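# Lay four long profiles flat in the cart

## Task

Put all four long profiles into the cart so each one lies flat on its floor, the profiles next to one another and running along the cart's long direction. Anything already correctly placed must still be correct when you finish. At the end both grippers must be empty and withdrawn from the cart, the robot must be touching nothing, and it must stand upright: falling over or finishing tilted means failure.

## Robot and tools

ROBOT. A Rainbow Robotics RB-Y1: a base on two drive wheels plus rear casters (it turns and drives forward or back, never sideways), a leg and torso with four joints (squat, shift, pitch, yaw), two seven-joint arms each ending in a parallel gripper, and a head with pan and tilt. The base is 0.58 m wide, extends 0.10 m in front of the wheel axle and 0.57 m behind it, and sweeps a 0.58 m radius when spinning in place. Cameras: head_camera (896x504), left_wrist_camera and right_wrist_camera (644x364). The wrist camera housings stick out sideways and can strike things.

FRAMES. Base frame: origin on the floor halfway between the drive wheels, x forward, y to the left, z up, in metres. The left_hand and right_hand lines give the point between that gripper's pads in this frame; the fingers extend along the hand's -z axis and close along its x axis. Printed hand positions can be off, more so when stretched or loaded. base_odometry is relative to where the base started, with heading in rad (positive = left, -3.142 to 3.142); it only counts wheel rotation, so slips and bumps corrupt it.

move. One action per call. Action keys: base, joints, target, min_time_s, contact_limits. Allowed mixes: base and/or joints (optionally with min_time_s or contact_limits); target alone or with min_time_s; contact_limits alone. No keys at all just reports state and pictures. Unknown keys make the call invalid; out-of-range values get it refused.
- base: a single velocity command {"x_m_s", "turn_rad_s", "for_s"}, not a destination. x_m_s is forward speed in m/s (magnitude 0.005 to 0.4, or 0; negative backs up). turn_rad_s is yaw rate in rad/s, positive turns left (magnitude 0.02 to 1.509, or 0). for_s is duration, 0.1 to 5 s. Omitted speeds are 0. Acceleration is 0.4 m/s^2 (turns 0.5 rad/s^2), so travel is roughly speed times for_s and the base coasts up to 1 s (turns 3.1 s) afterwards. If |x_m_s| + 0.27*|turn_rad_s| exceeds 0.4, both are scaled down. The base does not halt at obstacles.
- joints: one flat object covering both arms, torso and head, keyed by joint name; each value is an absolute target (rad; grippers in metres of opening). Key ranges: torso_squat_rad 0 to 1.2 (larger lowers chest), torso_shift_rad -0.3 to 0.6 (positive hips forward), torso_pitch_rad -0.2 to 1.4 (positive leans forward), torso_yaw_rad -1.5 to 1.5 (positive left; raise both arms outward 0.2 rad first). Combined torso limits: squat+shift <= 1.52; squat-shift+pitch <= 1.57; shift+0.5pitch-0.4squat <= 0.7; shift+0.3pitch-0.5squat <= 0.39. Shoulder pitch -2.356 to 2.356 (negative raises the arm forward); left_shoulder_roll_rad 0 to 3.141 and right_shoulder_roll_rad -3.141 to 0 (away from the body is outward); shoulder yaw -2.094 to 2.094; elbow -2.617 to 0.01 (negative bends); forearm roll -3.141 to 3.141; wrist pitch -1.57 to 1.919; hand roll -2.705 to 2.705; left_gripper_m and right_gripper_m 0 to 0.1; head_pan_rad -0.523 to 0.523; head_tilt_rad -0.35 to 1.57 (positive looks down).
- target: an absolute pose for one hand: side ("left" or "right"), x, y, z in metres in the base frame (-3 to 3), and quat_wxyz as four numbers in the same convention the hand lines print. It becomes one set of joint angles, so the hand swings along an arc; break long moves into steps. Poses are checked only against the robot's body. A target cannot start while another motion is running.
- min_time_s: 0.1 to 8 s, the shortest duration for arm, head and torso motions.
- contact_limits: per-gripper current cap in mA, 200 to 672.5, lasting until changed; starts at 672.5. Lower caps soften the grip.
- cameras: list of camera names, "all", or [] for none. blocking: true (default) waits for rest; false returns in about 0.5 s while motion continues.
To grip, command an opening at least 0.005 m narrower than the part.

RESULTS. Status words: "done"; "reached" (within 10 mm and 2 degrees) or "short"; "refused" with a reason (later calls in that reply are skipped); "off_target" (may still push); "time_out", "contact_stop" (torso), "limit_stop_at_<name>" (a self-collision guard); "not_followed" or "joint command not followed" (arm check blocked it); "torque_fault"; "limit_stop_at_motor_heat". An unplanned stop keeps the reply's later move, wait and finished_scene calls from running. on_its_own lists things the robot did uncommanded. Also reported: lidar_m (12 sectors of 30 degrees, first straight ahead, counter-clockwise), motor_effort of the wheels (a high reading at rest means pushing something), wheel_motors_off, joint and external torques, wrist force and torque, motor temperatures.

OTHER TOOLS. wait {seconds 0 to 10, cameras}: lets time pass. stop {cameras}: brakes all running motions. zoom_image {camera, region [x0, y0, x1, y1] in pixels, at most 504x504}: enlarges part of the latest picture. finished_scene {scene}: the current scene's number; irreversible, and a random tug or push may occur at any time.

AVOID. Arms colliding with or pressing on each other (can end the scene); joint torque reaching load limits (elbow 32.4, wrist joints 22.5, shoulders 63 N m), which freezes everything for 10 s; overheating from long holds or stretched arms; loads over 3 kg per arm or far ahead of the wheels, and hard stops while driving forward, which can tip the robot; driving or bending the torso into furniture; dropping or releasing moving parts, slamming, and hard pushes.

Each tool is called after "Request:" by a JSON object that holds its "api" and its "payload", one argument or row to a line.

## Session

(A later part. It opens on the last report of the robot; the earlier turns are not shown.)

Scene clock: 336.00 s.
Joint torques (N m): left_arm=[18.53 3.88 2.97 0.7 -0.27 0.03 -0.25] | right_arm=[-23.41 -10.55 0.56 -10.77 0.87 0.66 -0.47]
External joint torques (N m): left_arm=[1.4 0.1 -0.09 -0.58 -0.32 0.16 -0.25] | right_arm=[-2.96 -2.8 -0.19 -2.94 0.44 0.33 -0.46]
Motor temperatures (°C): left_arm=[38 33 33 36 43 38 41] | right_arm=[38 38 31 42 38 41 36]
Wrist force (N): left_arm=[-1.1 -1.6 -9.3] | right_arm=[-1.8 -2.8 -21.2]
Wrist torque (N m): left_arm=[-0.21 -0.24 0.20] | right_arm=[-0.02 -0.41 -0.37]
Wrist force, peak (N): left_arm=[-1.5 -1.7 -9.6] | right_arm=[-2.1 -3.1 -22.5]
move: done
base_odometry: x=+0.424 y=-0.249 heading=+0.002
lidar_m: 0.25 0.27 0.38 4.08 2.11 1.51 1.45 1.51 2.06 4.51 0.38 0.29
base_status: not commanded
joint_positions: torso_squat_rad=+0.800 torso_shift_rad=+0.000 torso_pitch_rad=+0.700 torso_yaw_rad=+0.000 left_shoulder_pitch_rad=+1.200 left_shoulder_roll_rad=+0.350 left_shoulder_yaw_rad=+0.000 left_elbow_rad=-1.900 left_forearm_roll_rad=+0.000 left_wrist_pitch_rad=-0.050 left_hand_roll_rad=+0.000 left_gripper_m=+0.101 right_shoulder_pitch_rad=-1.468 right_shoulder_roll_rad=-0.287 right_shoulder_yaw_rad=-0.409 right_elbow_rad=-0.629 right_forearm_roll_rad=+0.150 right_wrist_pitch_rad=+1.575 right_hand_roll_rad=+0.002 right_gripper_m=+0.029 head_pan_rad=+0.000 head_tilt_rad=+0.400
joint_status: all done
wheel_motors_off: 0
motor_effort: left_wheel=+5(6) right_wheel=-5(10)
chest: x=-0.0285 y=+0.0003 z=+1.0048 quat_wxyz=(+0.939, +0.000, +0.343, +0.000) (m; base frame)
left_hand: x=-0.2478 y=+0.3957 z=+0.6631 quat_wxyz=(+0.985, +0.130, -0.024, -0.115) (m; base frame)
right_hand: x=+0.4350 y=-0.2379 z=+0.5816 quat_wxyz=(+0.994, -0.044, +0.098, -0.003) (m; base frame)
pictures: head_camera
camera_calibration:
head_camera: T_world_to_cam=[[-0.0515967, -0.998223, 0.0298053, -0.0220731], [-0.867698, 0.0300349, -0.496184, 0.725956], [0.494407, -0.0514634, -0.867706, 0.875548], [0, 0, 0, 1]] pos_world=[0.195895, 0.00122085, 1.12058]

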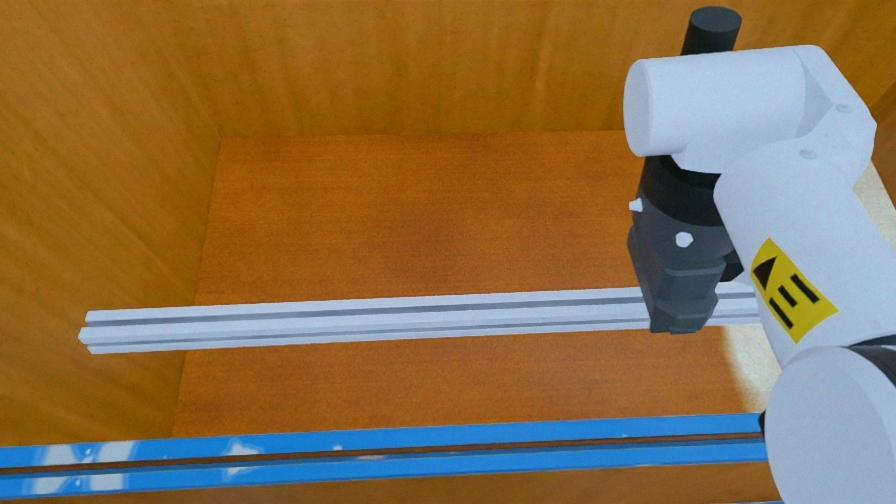

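Request:
{"api": "move", "payload": {
  "target": {"side":"right","x":0.44,"y":-0.2375,"z":0.60,"quat_wxyz":[0.999,-0.044,0,-0.006]},
  "min_time_s": 1.5,
  "cameras": []
}}

Request:
{"api": "move", "payload": {
  "joints": {"torso_shift_rad":0.17,"torso_pitch_rad":0.92},
  "cameras": ["head_camera"]
}}

Request:
{"api": "move", "payload": {
  "target": {"side":"right","x":0.463,"y":-0.2375,"z":0.41,"quat_wxyz":[0.999,-0.044,0,-0.006]},
  "min_time_s": 1.5,
  "cameras": ["head_camera"]
}}

Request:
{"api": "move", "payload": {
  "target": {"side":"right","x":0.464,"y":-0.2375,"z":0.345,"quat_wxyz":[0.999,-0.044,0,-0.006]},
  "min_time_s": 1.5,
  "cameras": ["head_camera"]
}}

Scene clock: 343.10 s.
Joint torques (N m): left_arm=[18.87 3.82 2.3 1.04 -0.23 -0.2 -0.19] | right_arm=[-20.91 -7.27 1.74 -12.2 0.8 -0.36 -0.03]
External joint torques (N m): left_arm=[1.74 0.03 -0.77 -0.24 -0.28 -0.07 -0.19] | right_arm=[-3.02 -0.92 0.84 -3.52 0.37 -0.3 -0.03]
Motor temperatures (°C): left_arm=[38 33 33 36 43 38 41] | right_arm=[38 38 31 42 38 41 36]
Wrist force (N): left_arm=[-1.2 -1.6 -9.3] | right_arm=[-4.2 -3.2 -21.6]
Wrist torque (N m): left_arm=[-0.21 -0.26 0.23] | right_arm=[-0.13 -0.40 -0.40]
Wrist force, peak (N): left_arm=[-1.3 -1.0 -9.7] | right_arm=[-4.9 -3.2 -22.1]
move: done
base_odometry: x=+0.424 y=-0.249 heading=+0.002
lidar_m: 0.24 0.27 0.37 4.11 2.11 1.50 1.44 1.51 2.07 4.51 0.38 0.27
base_status: not commanded
joint_positions: torso_squat_rad=+0.800 torso_shift_rad=+0.000 torso_pitch_rad=+0.700 torso_yaw_rad=+0.000 left_shoulder_pitch_rad=+1.200 left_shoulder_roll_rad=+0.350 left_shoulder_yaw_rad=+0.000 left_elbow_rad=-1.900 left_forearm_roll_rad=+0.000 left_wrist_pitch_rad=-0.050 left_hand_roll_rad=+0.000 left_gripper_m=+0.101 right_shoulder_pitch_rad=-1.235 right_shoulder_roll_rad=-0.183 right_shoulder_yaw_rad=-0.391 right_elbow_rad=-1.157 right_forearm_roll_rad=+0.156 right_wrist_pitch_rad=+1.655 right_hand_roll_rad=+0.033 right_gripper_m=+0.029 head_pan_rad=+0.000 head_tilt_rad=+0.400
joint_status: all done
wheel_motors_off: 0
motor_effort: left_wheel=+6(6) right_wheel=-5(9)
chest: x=-0.0285 y=+0.0003 z=+1.0048 quat_wxyz=(+0.939, +0.000, +0.343, +0.000) (m; base frame)
left_hand: x=-0.2478 y=+0.3957 z=+0.6631 quat_wxyz=(+0.985, +0.130, -0.024, -0.115) (m; base frame)
right_hand: x=+0.4393 y=-0.2376 z=+0.5999 quat_wxyz=(+0.999, -0.044, +0.002, -0.006) (m; base frame)
right_hand_status: reached (checked arc, planned for 1.5 s): 1 mm and 0.2 deg off.
pictures: none
No camera images: "cameras" was empty.

Scene clock: 345.03 s.
Joint torques (N m): left_arm=[19.2 3.33 1.6 2.82 -0.32 0.56 -0.01] | right_arm=[-16.35 -5.78 1.98 -11.27 0.77 0.78 -0.17]
External joint torques (N m): left_arm=[1.12 0.37 -0.83 -0.57 -0.36 0.29 -0.02] | right_arm=[-2.68 -0.86 1.3 -3.34 0.33 0.4 -0.16]
Motor temperatures (°C): left_arm=[38 33 33 36 43 38 41] | right_arm=[38 38 31 42 38 41 36]
Wrist force (N): left_arm=[0.4 -0.9 -9.1] | right_arm=[-1.2 -2.9 -21.2]
Wrist torque (N m): left_arm=[-0.28 -0.17 0.21] | right_arm=[0.02 -0.41 -0.33]
Wrist force, peak (N): left_arm=[-0.3 -1.2 -9.7] | right_arm=[-1.6 -3.0 -22.1]
move: done
base_odometry: x=+0.424 y=-0.249 heading=+0.002
lidar_m: 0.26 0.28 0.37 4.09 2.10 1.50 1.43 1.51 2.07 4.52 0.40 0.27
base_status: not commanded
joint_positions: torso_squat_rad=+0.800 torso_shift_rad=+0.170 torso_pitch_rad=+0.920 torso_yaw_rad=+0.000 left_shoulder_pitch_rad=+1.200 left_shoulder_roll_rad=+0.350 left_shoulder_yaw_rad=+0.000 left_elbow_rad=-1.900 left_forearm_roll_rad=+0.000 left_wrist_pitch_rad=-0.050 left_hand_roll_rad=+0.000 left_gripper_m=+0.101 right_shoulder_pitch_rad=-1.235 right_shoulder_roll_rad=-0.183 right_shoulder_yaw_rad=-0.391 right_elbow_rad=-1.157 right_forearm_roll_rad=+0.156 right_wrist_pitch_rad=+1.655 right_hand_roll_rad=+0.033 right_gripper_m=+0.030 head_pan_rad=+0.000 head_tilt_rad=+0.400
joint_status: all done
wheel_motors_off: 0
motor_effort: left_wheel=+5(7) right_wheel=-6(9)
chest: x=+0.1008 y=+0.0003 z=+0.9485 quat_wxyz=(+0.896, +0.000, +0.444, +0.000) (m; base frame)
left_hand: x=-0.1878 y=+0.3957 z=+0.6629 quat_wxyz=(+0.981, +0.116, +0.084, -0.129) (m; base frame)
right_hand: x=+0.4691 y=-0.2375 z=+0.4513 quat_wxyz=(+0.993, -0.044, +0.111, -0.001) (m; base frame)
pictures: head_camera
camera_calibration:
head_camera: T_world_to_cam=[[-0.043876, -0.998222, 0.040341, -0.0245038], [-0.955049, 0.0300598, -0.29492, 0.628151], [0.293183, -0.0514675, -0.95467, 0.865578], [0, 0, 0, 1]] pos_world=[0.345067, 0.00120683, 1.01258]

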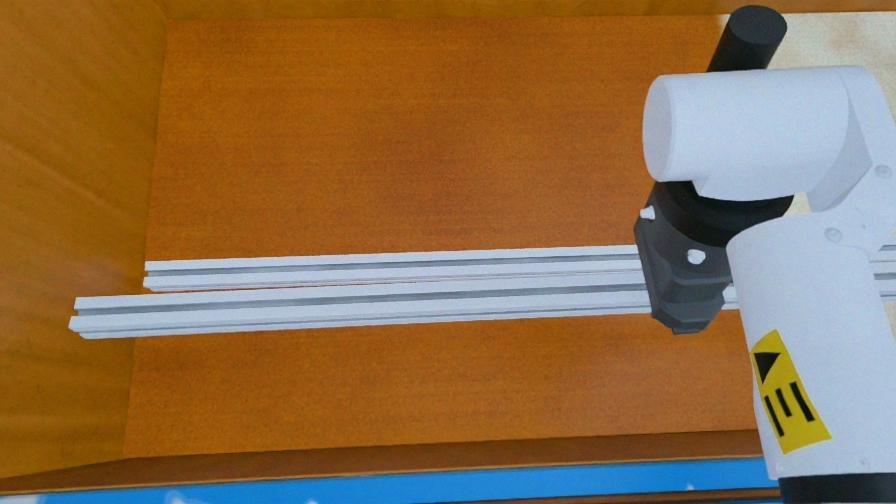

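Scene clock: 346.87 s.
Joint torques (N m): left_arm=[18.95 3.7 2.04 2.37 -0.48 0.26 -0.1] | right_arm=[-12.48 -3.14 1.61 -11.88 0.62 -0.22 -0.59]
External joint torques (N m): left_arm=[0.87 0.74 -0.4 -1.02 -0.51 -0.01 -0.11] | right_arm=[-1.88 0.35 1 -3.74 0.2 -0.16 -0.59]
Motor temperatures (°C): left_arm=[38 33 33 36 43 38 41] | right_arm=[38 38 31 42 38 40 36]
Wrist force (N): left_arm=[0.2 -0.8 -9.0] | right_arm=[-4.9 -2.9 -21.8]
Wrist torque (N m): left_arm=[-0.30 -0.19 0.20] | right_arm=[0.06 -0.48 -0.38]
Wrist force, peak (N): left_arm=[0.5 -0.8 -9.8] | right_arm=[-4.3 -3.3 -22.0]
move: done
base_odometry: x=+0.424 y=-0.249 heading=+0.002
lidar_m: 0.26 0.27 0.39 4.10 2.11 1.50 1.45 1.51 2.06 4.51 0.37 0.27
base_status: not commanded
joint_positions: torso_squat_rad=+0.800 torso_shift_rad=+0.170 torso_pitch_rad=+0.920 torso_yaw_rad=+0.000 left_shoulder_pitch_rad=+1.200 left_shoulder_roll_rad=+0.350 left_shoulder_yaw_rad=+0.000 left_elbow_rad=-1.900 left_forearm_roll_rad=+0.000 left_wrist_pitch_rad=-0.050 left_hand_roll_rad=+0.000 left_gripper_m=+0.101 right_shoulder_pitch_rad=-1.053 right_shoulder_roll_rad=-0.114 right_shoulder_yaw_rad=-0.371 right_elbow_rad=-1.267 right_forearm_roll_rad=+0.151 right_wrist_pitch_rad=+1.350 right_hand_roll_rad=+0.018 right_gripper_m=+0.029 head_pan_rad=+0.000 head_tilt_rad=+0.400
joint_status: all done
wheel_motors_off: 0
motor_effort: left_wheel=+6(6) right_wheel=-3(8)
chest: x=+0.1008 y=+0.0003 z=+0.9485 quat_wxyz=(+0.896, +0.000, +0.444, +0.000) (m; base frame)
left_hand: x=-0.1878 y=+0.3957 z=+0.6629 quat_wxyz=(+0.981, +0.116, +0.084, -0.129) (m; base frame)
right_hand: x=+0.4625 y=-0.2377 z=+0.4098 quat_wxyz=(+0.999, -0.044, +0.001, -0.006) (m; base frame)
right_hand_status: reached (checked arc, planned for 1.5 s): 1 mm and 0.1 deg off.
pictures: head_camera
camera_calibration:
head_camera: T_world_to_cam=[[-0.043876, -0.998222, 0.0403408, -0.0245037], [-0.955049, 0.0300598, -0.294921, 0.628152], [0.293184, -0.0514673, -0.95467, 0.865578], [0, 0, 0, 1]] pos_world=[0.345067, 0.0012067, 1.01258]

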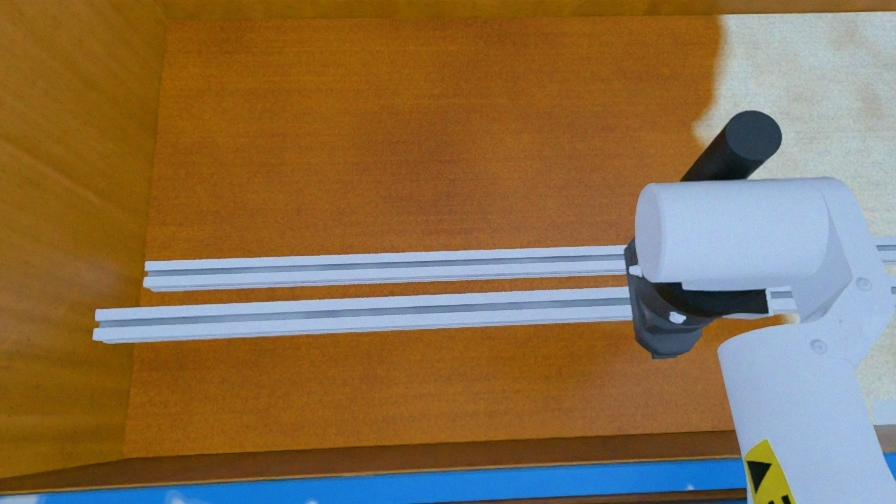

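Scene clock: 348.70 s.
Joint torques (N m): left_arm=[19.52 3.03 1.6 3.19 -0.11 0.21 -0.01] | right_arm=[-13.98 -6.58 0.23 -9.06 0.44 0.1 -0.12]
External joint torques (N m): left_arm=[1.44 0.07 -0.84 -0.21 -0.14 -0.05 -0.02] | right_arm=[-2.06 -2.13 -0.15 -2.45 0.08 0.15 -0.12]
Motor temperatures (°C): left_arm=[38 33 33 36 43 38 41] | right_arm=[38 38 31 42 38 40 36]
Wrist force (N): left_arm=[0.4 -1.3 -9.2] | right_arm=[-4.8 -2.8 -21.6]
Wrist torque (N m): left_arm=[-0.25 -0.19 0.21] | right_arm=[0.08 -0.45 -0.39]
Wrist force, peak (N): left_arm=[0.1 -1.0 -9.7] | right_arm=[-6.5 -2.4 -22.2]
move: done
base_odometry: x=+0.424 y=-0.249 heading=+0.002
lidar_m: 0.25 0.27 0.37 4.09 2.10 1.52 1.44 1.50 2.06 4.52 0.38 0.27
base_status: not commanded
joint_positions: torso_squat_rad=+0.800 torso_shift_rad=+0.170 torso_pitch_rad=+0.920 torso_yaw_rad=+0.000 left_shoulder_pitch_rad=+1.200 left_shoulder_roll_rad=+0.350 left_shoulder_yaw_rad=+0.000 left_elbow_rad=-1.900 left_forearm_roll_rad=+0.000 left_wrist_pitch_rad=-0.050 left_hand_roll_rad=+0.000 left_gripper_m=+0.101 right_shoulder_pitch_rad=-1.201 right_shoulder_roll_rad=-0.193 right_shoulder_yaw_rad=-0.373 right_elbow_rad=-0.757 right_forearm_roll_rad=+0.144 right_wrist_pitch_rad=+1.008 right_hand_roll_rad=-0.048 right_gripper_m=+0.029 head_pan_rad=+0.000 head_tilt_rad=+0.400
joint_status: all done
wheel_motors_off: 0
motor_effort: left_wheel=+5(6) right_wheel=-5(9)
chest: x=+0.1008 y=+0.0003 z=+0.9485 quat_wxyz=(+0.896, +0.000, +0.444, +0.000) (m; base frame)
left_hand: x=-0.1878 y=+0.3957 z=+0.6629 quat_wxyz=(+0.981, +0.116, +0.084, -0.129) (m; base frame)
right_hand: x=+0.4633 y=-0.2373 z=+0.3450 quat_wxyz=(+0.999, -0.044, +0.000, -0.006) (m; base frame)
right_hand_status: reached (checked arc, planned for 1.5 s): 1 mm and 0.1 deg off.
pictures: head_camera
camera_calibration:
head_camera: T_world_to_cam=[[-0.0438759, -0.998222, 0.0403409, -0.0245038], [-0.955049, 0.0300597, -0.294921, 0.628152], [0.293184, -0.0514675, -0.95467, 0.865577], [0, 0, 0, 1]] pos_world=[0.345067, 0.00120681, 1.01258]

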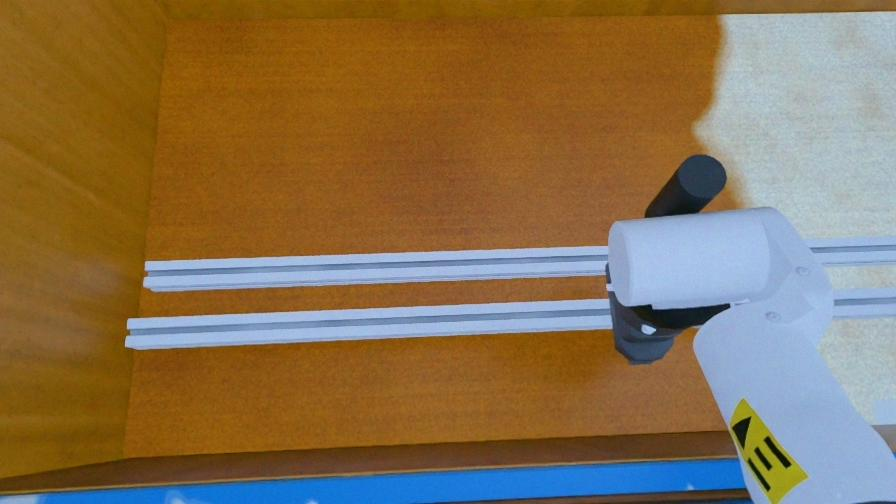

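Request:
{"api": "move", "payload": {
  "target": {"side":"right","x":0.463,"y":-0.2375,"z":0.313,"quat_wxyz":[0.999,-0.044,0,-0.006]},
  "min_time_s": 1,
  "cameras": []
}}

Request:
{"api": "move", "payload": {
  "target": {"side":"right","x":0.463,"y":-0.2375,"z":0.304,"quat_wxyz":[0.999,-0.044,0,-0.006]},
  "min_time_s": 1,
  "cameras": ["head_camera"]
}}

Scene clock: 355.53 s.
Joint torques (N m): left_arm=[19.53 3.37 1.57 2.93 -0.29 0.42 0.12] | right_arm=[-15.39 -7.06 1.48 -6.61 0.46 -0.32 -0.34]
External joint torques (N m): left_arm=[1.45 0.41 -0.87 -0.47 -0.33 0.16 0.11] | right_arm=[-2.42 -1.84 1.19 -1.93 0.2 -0.18 -0.34]
Motor temperatures (°C): left_arm=[38 33 33 36 43 38 41] | right_arm=[38 38 31 42 38 40 36]
Wrist force (N): left_arm=[0.4 -1.0 -9.3] | right_arm=[-5.4 -3.3 -21.4]
Wrist torque (N m): left_arm=[-0.27 -0.17 0.21] | right_arm=[0.11 -0.45 -0.36]
Wrist force, peak (N): left_arm=[0.3 -1.3 -9.7] | right_arm=[-8.4 -2.1 -22.7]
move: short
base_odometry: x=+0.424 y=-0.249 heading=+0.002
lidar_m: 0.25 0.26 0.38 4.08 2.11 1.52 1.44 1.51 2.05 4.50 0.38 0.27
base_status: not commanded
joint_positions: torso_squat_rad=+0.800 torso_shift_rad=+0.170 torso_pitch_rad=+0.920 torso_yaw_rad=+0.000 left_shoulder_pitch_rad=+1.200 left_shoulder_roll_rad=+0.350 left_shoulder_yaw_rad=+0.000 left_elbow_rad=-1.900 left_forearm_roll_rad=+0.000 left_wrist_pitch_rad=-0.050 left_hand_roll_rad=+0.000 left_gripper_m=+0.101 right_shoulder_pitch_rad=-1.366 right_shoulder_roll_rad=-0.271 right_shoulder_yaw_rad=-0.364 right_elbow_rad=-0.267 right_forearm_roll_rad=+0.152 right_wrist_pitch_rad=+0.645 right_hand_roll_rad=-0.110 right_gripper_m=+0.029 head_pan_rad=+0.000 head_tilt_rad=+0.400
joint_status: all done
wheel_motors_off: 0
motor_effort: left_wheel=+6(6) right_wheel=-5(8)
chest: x=+0.1008 y=+0.0003 z=+0.9485 quat_wxyz=(+0.896, +0.000, +0.444, +0.000) (m; base frame)
left_hand: x=-0.1878 y=+0.3957 z=+0.6629 quat_wxyz=(+0.981, +0.116, +0.084, -0.129) (m; base frame)
right_hand: x=+0.4618 y=-0.2374 z=+0.3138 quat_wxyz=(+0.999, -0.040, -0.028, -0.005) (m; base frame)
right_hand_status: short (checked arc, as near as the solve gets, planned for 1.0 s): 1 mm and 3.3 deg off. The place is met; only the turn is off.
pictures: none
No camera images: "cameras" was empty.

Scene clock: 356.87 s.
Joint torques (N m): left_arm=[19.81 3.02 2.31 2.67 -0.35 0.24 -0.13] | right_arm=[-13.18 -4.38 1.58 -6.6 0.76 -0.66 0.37]
External joint torques (N m): left_arm=[1.73 0.06 -0.13 -0.72 -0.38 -0.03 -0.14] | right_arm=[-0.91 0.67 1.34 -2.04 0.53 -0.38 0.35]
Motor temperatures (°C): left_arm=[38 33 33 36 43 38 41] | right_arm=[38 38 31 42 38 40 36]
Wrist force (N): left_arm=[0.1 -1.1 -9.0] | right_arm=[-6.1 -3.6 -20.3]
Wrist torque (N m): left_arm=[-0.25 -0.22 0.20] | right_arm=[0.56 -0.46 -0.53]
Wrist force, peak (N): left_arm=[0.2 -0.9 -9.6] | right_arm=[-6.1 -3.6 -21.5]
move: short
base_odometry: x=+0.424 y=-0.249 heading=+0.002
lidar_m: 0.25 0.28 0.39 4.09 2.09 1.53 1.45 1.52 2.05 4.52 0.40 0.28
base_status: not commanded
joint_positions: torso_squat_rad=+0.800 torso_shift_rad=+0.170 torso_pitch_rad=+0.920 torso_yaw_rad=+0.000 left_shoulder_pitch_rad=+1.200 left_shoulder_roll_rad=+0.350 left_shoulder_yaw_rad=+0.000 left_elbow_rad=-1.900 left_forearm_roll_rad=+0.000 left_wrist_pitch_rad=-0.050 left_hand_roll_rad=+0.000 left_gripper_m=+0.101 right_shoulder_pitch_rad=-1.331 right_shoulder_roll_rad=-0.263 right_shoulder_yaw_rad=-0.363 right_elbow_rad=-0.267 right_forearm_roll_rad=+0.145 right_wrist_pitch_rad=+0.539 right_hand_roll_rad=-0.105 right_gripper_m=+0.029 head_pan_rad=+0.000 head_tilt_rad=+0.400
joint_status: all done
wheel_motors_off: 0
motor_effort: left_wheel=+6(6) right_wheel=-5(7)
chest: x=+0.1008 y=+0.0003 z=+0.9485 quat_wxyz=(+0.896, +0.000, +0.444, +0.000) (m; base frame)
left_hand: x=-0.1878 y=+0.3957 z=+0.6629 quat_wxyz=(+0.981, +0.116, +0.084, -0.129) (m; base frame)
right_hand: x=+0.4619 y=-0.2376 z=+0.3053 quat_wxyz=(+0.997, -0.034, -0.063, -0.003) (m; base frame)
right_hand_status: short (checked arc, as near as the solve gets, planned for 1.0 s): 2 mm and 7.4 deg off. The place is met; only the turn is off.
pictures: head_camera
camera_calibration:
head_camera: T_world_to_cam=[[-0.0438757, -0.998223, 0.0403311, -0.0244968], [-0.955052, 0.0300631, -0.294908, 0.628142], [0.293172, -0.0514576, -0.954674, 0.865579], [0, 0, 0, 1]] pos_world=[0.34507, 0.00120355, 1.01258]

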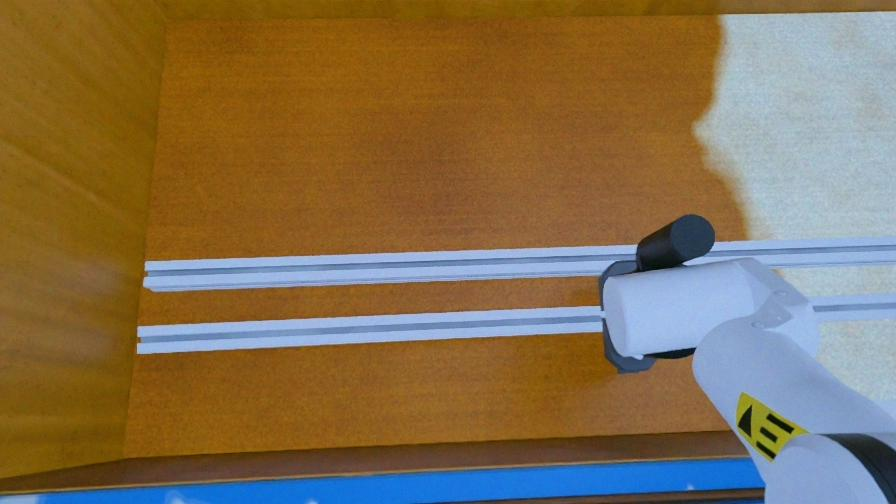

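Request:
{"api": "move", "payload": {
  "joints": {"torso_squat_rad":0.815,"torso_shift_rad":0.185},
  "min_time_s": 1.5,
  "cameras": ["right_wrist_camera"]
}}

Scene clock: 363.13 s.
Joint torques (N m): left_arm=[19.19 3.54 1.94 2.58 -0.36 0.46 0.06] | right_arm=[-7.48 -2.35 2.1 -6.61 1.12 -10.56 0.38]
External joint torques (N m): left_arm=[1.12 0.58 -0.49 -0.76 -0.4 0.2 0.05] | right_arm=[4.92 2.81 1.85 -1.99 0.89 -10.27 0.37]
Motor temperatures (°C): left_arm=[38 33 33 36 43 38 41] | right_arm=[38 38 31 41 38 41 36]
Wrist force (N): left_arm=[-0.2 -1.0 -9.2] | right_arm=[-29.6 -13.9 121.0]
Wrist torque (N m): left_arm=[-0.26 -0.24 0.22] | right_arm=[0.93 3.22 -1.25]
Wrist force, peak (N): left_arm=[0.2 -0.5 -9.8] | right_arm=[-38.1 -10.5 133.9]
move: done
base_odometry: x=+0.424 y=-0.249 heading=+0.002
lidar_m: 0.27 0.27 0.39 4.08 2.10 1.52 1.44 1.50 2.04 4.52 0.41 0.28
base_status: not commanded
joint_positions: torso_squat_rad=+0.815 torso_shift_rad=+0.183 torso_pitch_rad=+0.916 torso_yaw_rad=-0.001 left_shoulder_pitch_rad=+1.200 left_shoulder_roll_rad=+0.350 left_shoulder_yaw_rad=+0.000 left_elbow_rad=-1.900 left_forearm_roll_rad=+0.000 left_wrist_pitch_rad=-0.050 left_hand_roll_rad=+0.000 left_gripper_m=+0.101 right_shoulder_pitch_rad=-1.332 right_shoulder_roll_rad=-0.264 right_shoulder_yaw_rad=-0.363 right_elbow_rad=-0.267 right_forearm_roll_rad=+0.145 right_wrist_pitch_rad=+0.541 right_hand_roll_rad=-0.105 right_gripper_m=+0.030 head_pan_rad=+0.000 head_tilt_rad=+0.400
joint_status: all done
wheel_motors_off: 0
motor_effort: left_wheel=+10(10) right_wheel=+9(9)
chest: x=+0.1049 y=+0.0007 z=+0.9409 quat_wxyz=(+0.897, -0.001, +0.442, +0.000) (m; base frame)
left_hand: x=-0.1823 y=+0.3958 z=+0.6535 quat_wxyz=(+0.982, +0.116, +0.082, -0.129) (m; base frame)
right_hand: x=+0.4691 y=-0.2385 z=+0.3000 quat_wxyz=(+0.997, -0.035, -0.065, -0.004) (m; base frame)
pictures: right_wrist_camera
camera_calibration:
right_wrist_camera: T_world_to_cam=[[-0.990214, 0.0203909, -0.13806, 0.51248], [-0.0346081, 0.922489, 0.384468, 0.151135], [0.135199, 0.385483, -0.912756, 0.376371], [0, 0, 0, 1]] pos_world=[0.46181, -0.294955, 0.356182]

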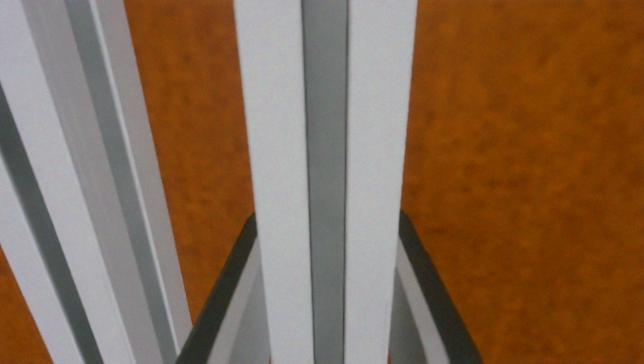

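Request:
{"api": "move", "payload": {
  "joints": {"torso_squat_rad":0.804,"torso_shift_rad":0.174},
  "min_time_s": 1,
  "cameras": []
}}

Request:
{"api": "move", "payload": {
  "joints": {"right_gripper_m":0.045},
  "cameras": ["right_wrist_camera"]
}}

Request:
{"api": "move", "payload": {
  "joints": {"torso_squat_rad":0.73},
  "min_time_s": 1.5,
  "cameras": ["head_camera"]
}}

Scene clock: 367.60 s.
Joint torques (N m): left_arm=[20.09 3.03 1.38 2.88 -0.71 0.54 0.03] | right_arm=[-13.25 -3.96 1.25 -6.14 -0.12 -0.53 -0.28]
External joint torques (N m): left_arm=[2.01 0.08 -1.05 -0.51 -0.75 0.28 0.02] | right_arm=[-0.98 1.11 1.01 -1.57 -0.35 -0.25 -0.28]
Motor temperatures (°C): left_arm=[38 33 33 36 43 38 41] | right_arm=[37 38 31 41 38 42 36]
Wrist force (N): left_arm=[-0.1 -0.9 -8.9] | right_arm=[-6.4 -3.6 -20.7]
Wrist torque (N m): left_arm=[-0.29 -0.24 0.21] | right_arm=[-0.26 -0.51 -0.19]
Wrist force, peak (N): left_arm=[0.1 -1.3 -9.7] | right_arm=[-29.9 -14.1 121.2]
move: done
base_odometry: x=+0.424 y=-0.249 heading=+0.002
lidar_m: 0.25 0.28 0.38 4.11 2.10 1.50 1.44 1.52 2.06 4.52 0.39 0.27
base_status: not commanded
joint_positions: torso_squat_rad=+0.804 torso_shift_rad=+0.174 torso_pitch_rad=+0.920 torso_yaw_rad=+0.000 left_shoulder_pitch_rad=+1.200 left_shoulder_roll_rad=+0.350 left_shoulder_yaw_rad=+0.000 left_elbow_rad=-1.900 left_forearm_roll_rad=+0.000 left_wrist_pitch_rad=-0.050 left_hand_roll_rad=+0.000 left_gripper_m=+0.101 right_shoulder_pitch_rad=-1.331 right_shoulder_roll_rad=-0.264 right_shoulder_yaw_rad=-0.363 right_elbow_rad=-0.267 right_forearm_roll_rad=+0.145 right_wrist_pitch_rad=+0.539 right_hand_roll_rad=-0.104 right_gripper_m=+0.030 head_pan_rad=+0.000 head_tilt_rad=+0.400
joint_status: all done
wheel_motors_off: 0
motor_effort: left_wheel=+9(10) right_wheel=+2(8)
chest: x=+0.1023 y=+0.0004 z=+0.9463 quat_wxyz=(+0.896, +0.000, +0.444, +0.000) (m; base frame)
left_hand: x=-0.1862 y=+0.3957 z=+0.6605 quat_wxyz=(+0.981, +0.116, +0.084, -0.129) (m; base frame)
right_hand: x=+0.4637 y=-0.2378 z=+0.3032 quat_wxyz=(+0.997, -0.035, -0.064, -0.003) (m; base frame)
pictures: none
No camera images: "cameras" was empty.

Scene clock: 368.23 s.
Joint torques (N m): left_arm=[19.08 2.98 1.96 2.85 -0.29 0.18 0.09] | right_arm=[-10.64 -3.87 1.5 -3.72 0.06 0.23 -0.13]
External joint torques (N m): left_arm=[1 0.02 -0.48 -0.54 -0.33 -0.09 0.07] | right_arm=[1.66 1.2 1.25 0.86 -0.17 0.52 -0.13]
Motor temperatures (°C): left_arm=[38 33 33 36 43 38 41] | right_arm=[37 38 31 41 38 42 36]
Wrist force (N): left_arm=[0.1 -1.1 -9.1] | right_arm=[-2.6 -5.0 -6.4]
Wrist torque (N m): left_arm=[-0.25 -0.19 0.21] | right_arm=[0.09 -0.40 -0.35]
Wrist force, peak (N): left_arm=[-0.1 -0.8 -9.7] | right_arm=[-6.1 -3.8 -20.4]
move: done
base_odometry: x=+0.424 y=-0.249 heading=+0.002
lidar_m: 0.25 0.28 0.39 4.10 2.09 1.52 1.45 1.52 2.05 4.53 0.41 0.28
base_status: not commanded
joint_positions: torso_squat_rad=+0.804 torso_shift_rad=+0.174 torso_pitch_rad=+0.920 torso_yaw_rad=+0.000 left_shoulder_pitch_rad=+1.200 left_shoulder_roll_rad=+0.350 left_shoulder_yaw_rad=+0.000 left_elbow_rad=-1.900 left_forearm_roll_rad=+0.000 left_wrist_pitch_rad=-0.050 left_hand_roll_rad=+0.000 left_gripper_m=+0.101 right_shoulder_pitch_rad=-1.332 right_shoulder_roll_rad=-0.264 right_shoulder_yaw_rad=-0.363 right_elbow_rad=-0.267 right_forearm_roll_rad=+0.145 right_wrist_pitch_rad=+0.538 right_hand_roll_rad=-0.104 right_gripper_m=+0.045 head_pan_rad=+0.000 head_tilt_rad=+0.400
joint_status: all done
wheel_motors_off: 0
motor_effort: left_wheel=+7(9) right_wheel=-3(3)
chest: x=+0.1023 y=+0.0004 z=+0.9463 quat_wxyz=(+0.896, +0.000, +0.444, +0.000) (m; base frame)
left_hand: x=-0.1862 y=+0.3957 z=+0.6605 quat_wxyz=(+0.981, +0.116, +0.084, -0.129) (m; base frame)
right_hand: x=+0.4644 y=-0.2376 z=+0.3036 quat_wxyz=(+0.997, -0.034, -0.064, -0.003) (m; base frame)
pictures: right_wrist_camera
camera_calibration:
right_wrist_camera: T_world_to_cam=[[-0.990422, 0.019526, -0.136689, 0.507803], [-0.0350813, 0.92188, 0.385884, 0.148411], [0.133546, 0.386983, -0.912365, 0.381036], [0, 0, 0, 1]] pos_world=[0.45726, -0.294187, 0.359786]

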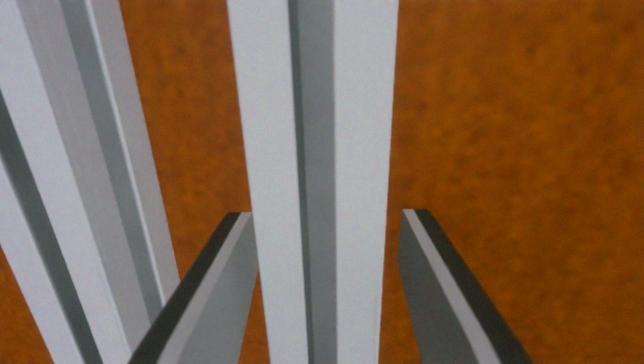

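Scene clock: 370.03 s.
Joint torques (N m): left_arm=[19.32 2.95 1.45 2.68 -0.08 0.26 -0.05] | right_arm=[-10.8 -3.96 1.35 -4.96 0.35 -0.21 -0.1]
External joint torques (N m): left_arm=[1.24 -0.01 -0.98 -0.72 -0.11 0 -0.06] | right_arm=[1.49 1.11 1.1 -0.38 0.12 0.07 -0.1]
Motor temperatures (°C): left_arm=[38 33 33 36 43 38 41] | right_arm=[37 38 31 41 38 42 36]
Wrist force (N): left_arm=[0.0 -0.9 -9.2] | right_arm=[-5.4 -4.3 -12.2]
Wrist torque (N m): left_arm=[-0.27 -0.20 0.17] | right_arm=[0.07 -0.48 -0.34]
Wrist force, peak (N): left_arm=[0.3 -1.1 -9.6] | right_arm=[-5.6 -4.5 -12.3]
move: done
base_odometry: x=+0.424 y=-0.249 heading=+0.002
lidar_m: 0.26 0.27 0.39 4.09 2.10 1.51 1.44 1.51 2.06 4.51 0.40 0.28
base_status: not commanded
joint_positions: torso_squat_rad=+0.730 torso_shift_rad=+0.174 torso_pitch_rad=+0.920 torso_yaw_rad=+0.000 left_shoulder_pitch_rad=+1.200 left_shoulder_roll_rad=+0.350 left_shoulder_yaw_rad=+0.000 left_elbow_rad=-1.900 left_forearm_roll_rad=+0.000 left_wrist_pitch_rad=-0.050 left_hand_roll_rad=+0.000 left_gripper_m=+0.101 right_shoulder_pitch_rad=-1.331 right_shoulder_roll_rad=-0.264 right_shoulder_yaw_rad=-0.363 right_elbow_rad=-0.267 right_forearm_roll_rad=+0.145 right_wrist_pitch_rad=+0.538 right_hand_roll_rad=-0.104 right_gripper_m=+0.045 head_pan_rad=+0.000 head_tilt_rad=+0.400
joint_status: all done
wheel_motors_off: 0
motor_effort: left_wheel=+8(8) right_wheel=+0(5)
chest: x=+0.1085 y=+0.0004 z=+0.9816 quat_wxyz=(+0.896, +0.000, +0.444, +0.000) (m; base frame)
left_hand: x=-0.1800 y=+0.3957 z=+0.6959 quat_wxyz=(+0.981, +0.116, +0.084, -0.129) (m; base frame)
right_hand: x=+0.4703 y=-0.2377 z=+0.3388 quat_wxyz=(+0.997, -0.034, -0.064, -0.003) (m; base frame)
pictures: head_camera
camera_calibration:
head_camera: T_world_to_cam=[[-0.043873, -0.998215, 0.0405189, -0.0255913], [-0.954998, 0.0299954, -0.295092, 0.645433], [0.29335, -0.051642, -0.954609, 0.89484], [0, 0, 0, 1]] pos_world=[0.352763, 0.00130571, 1.04572]

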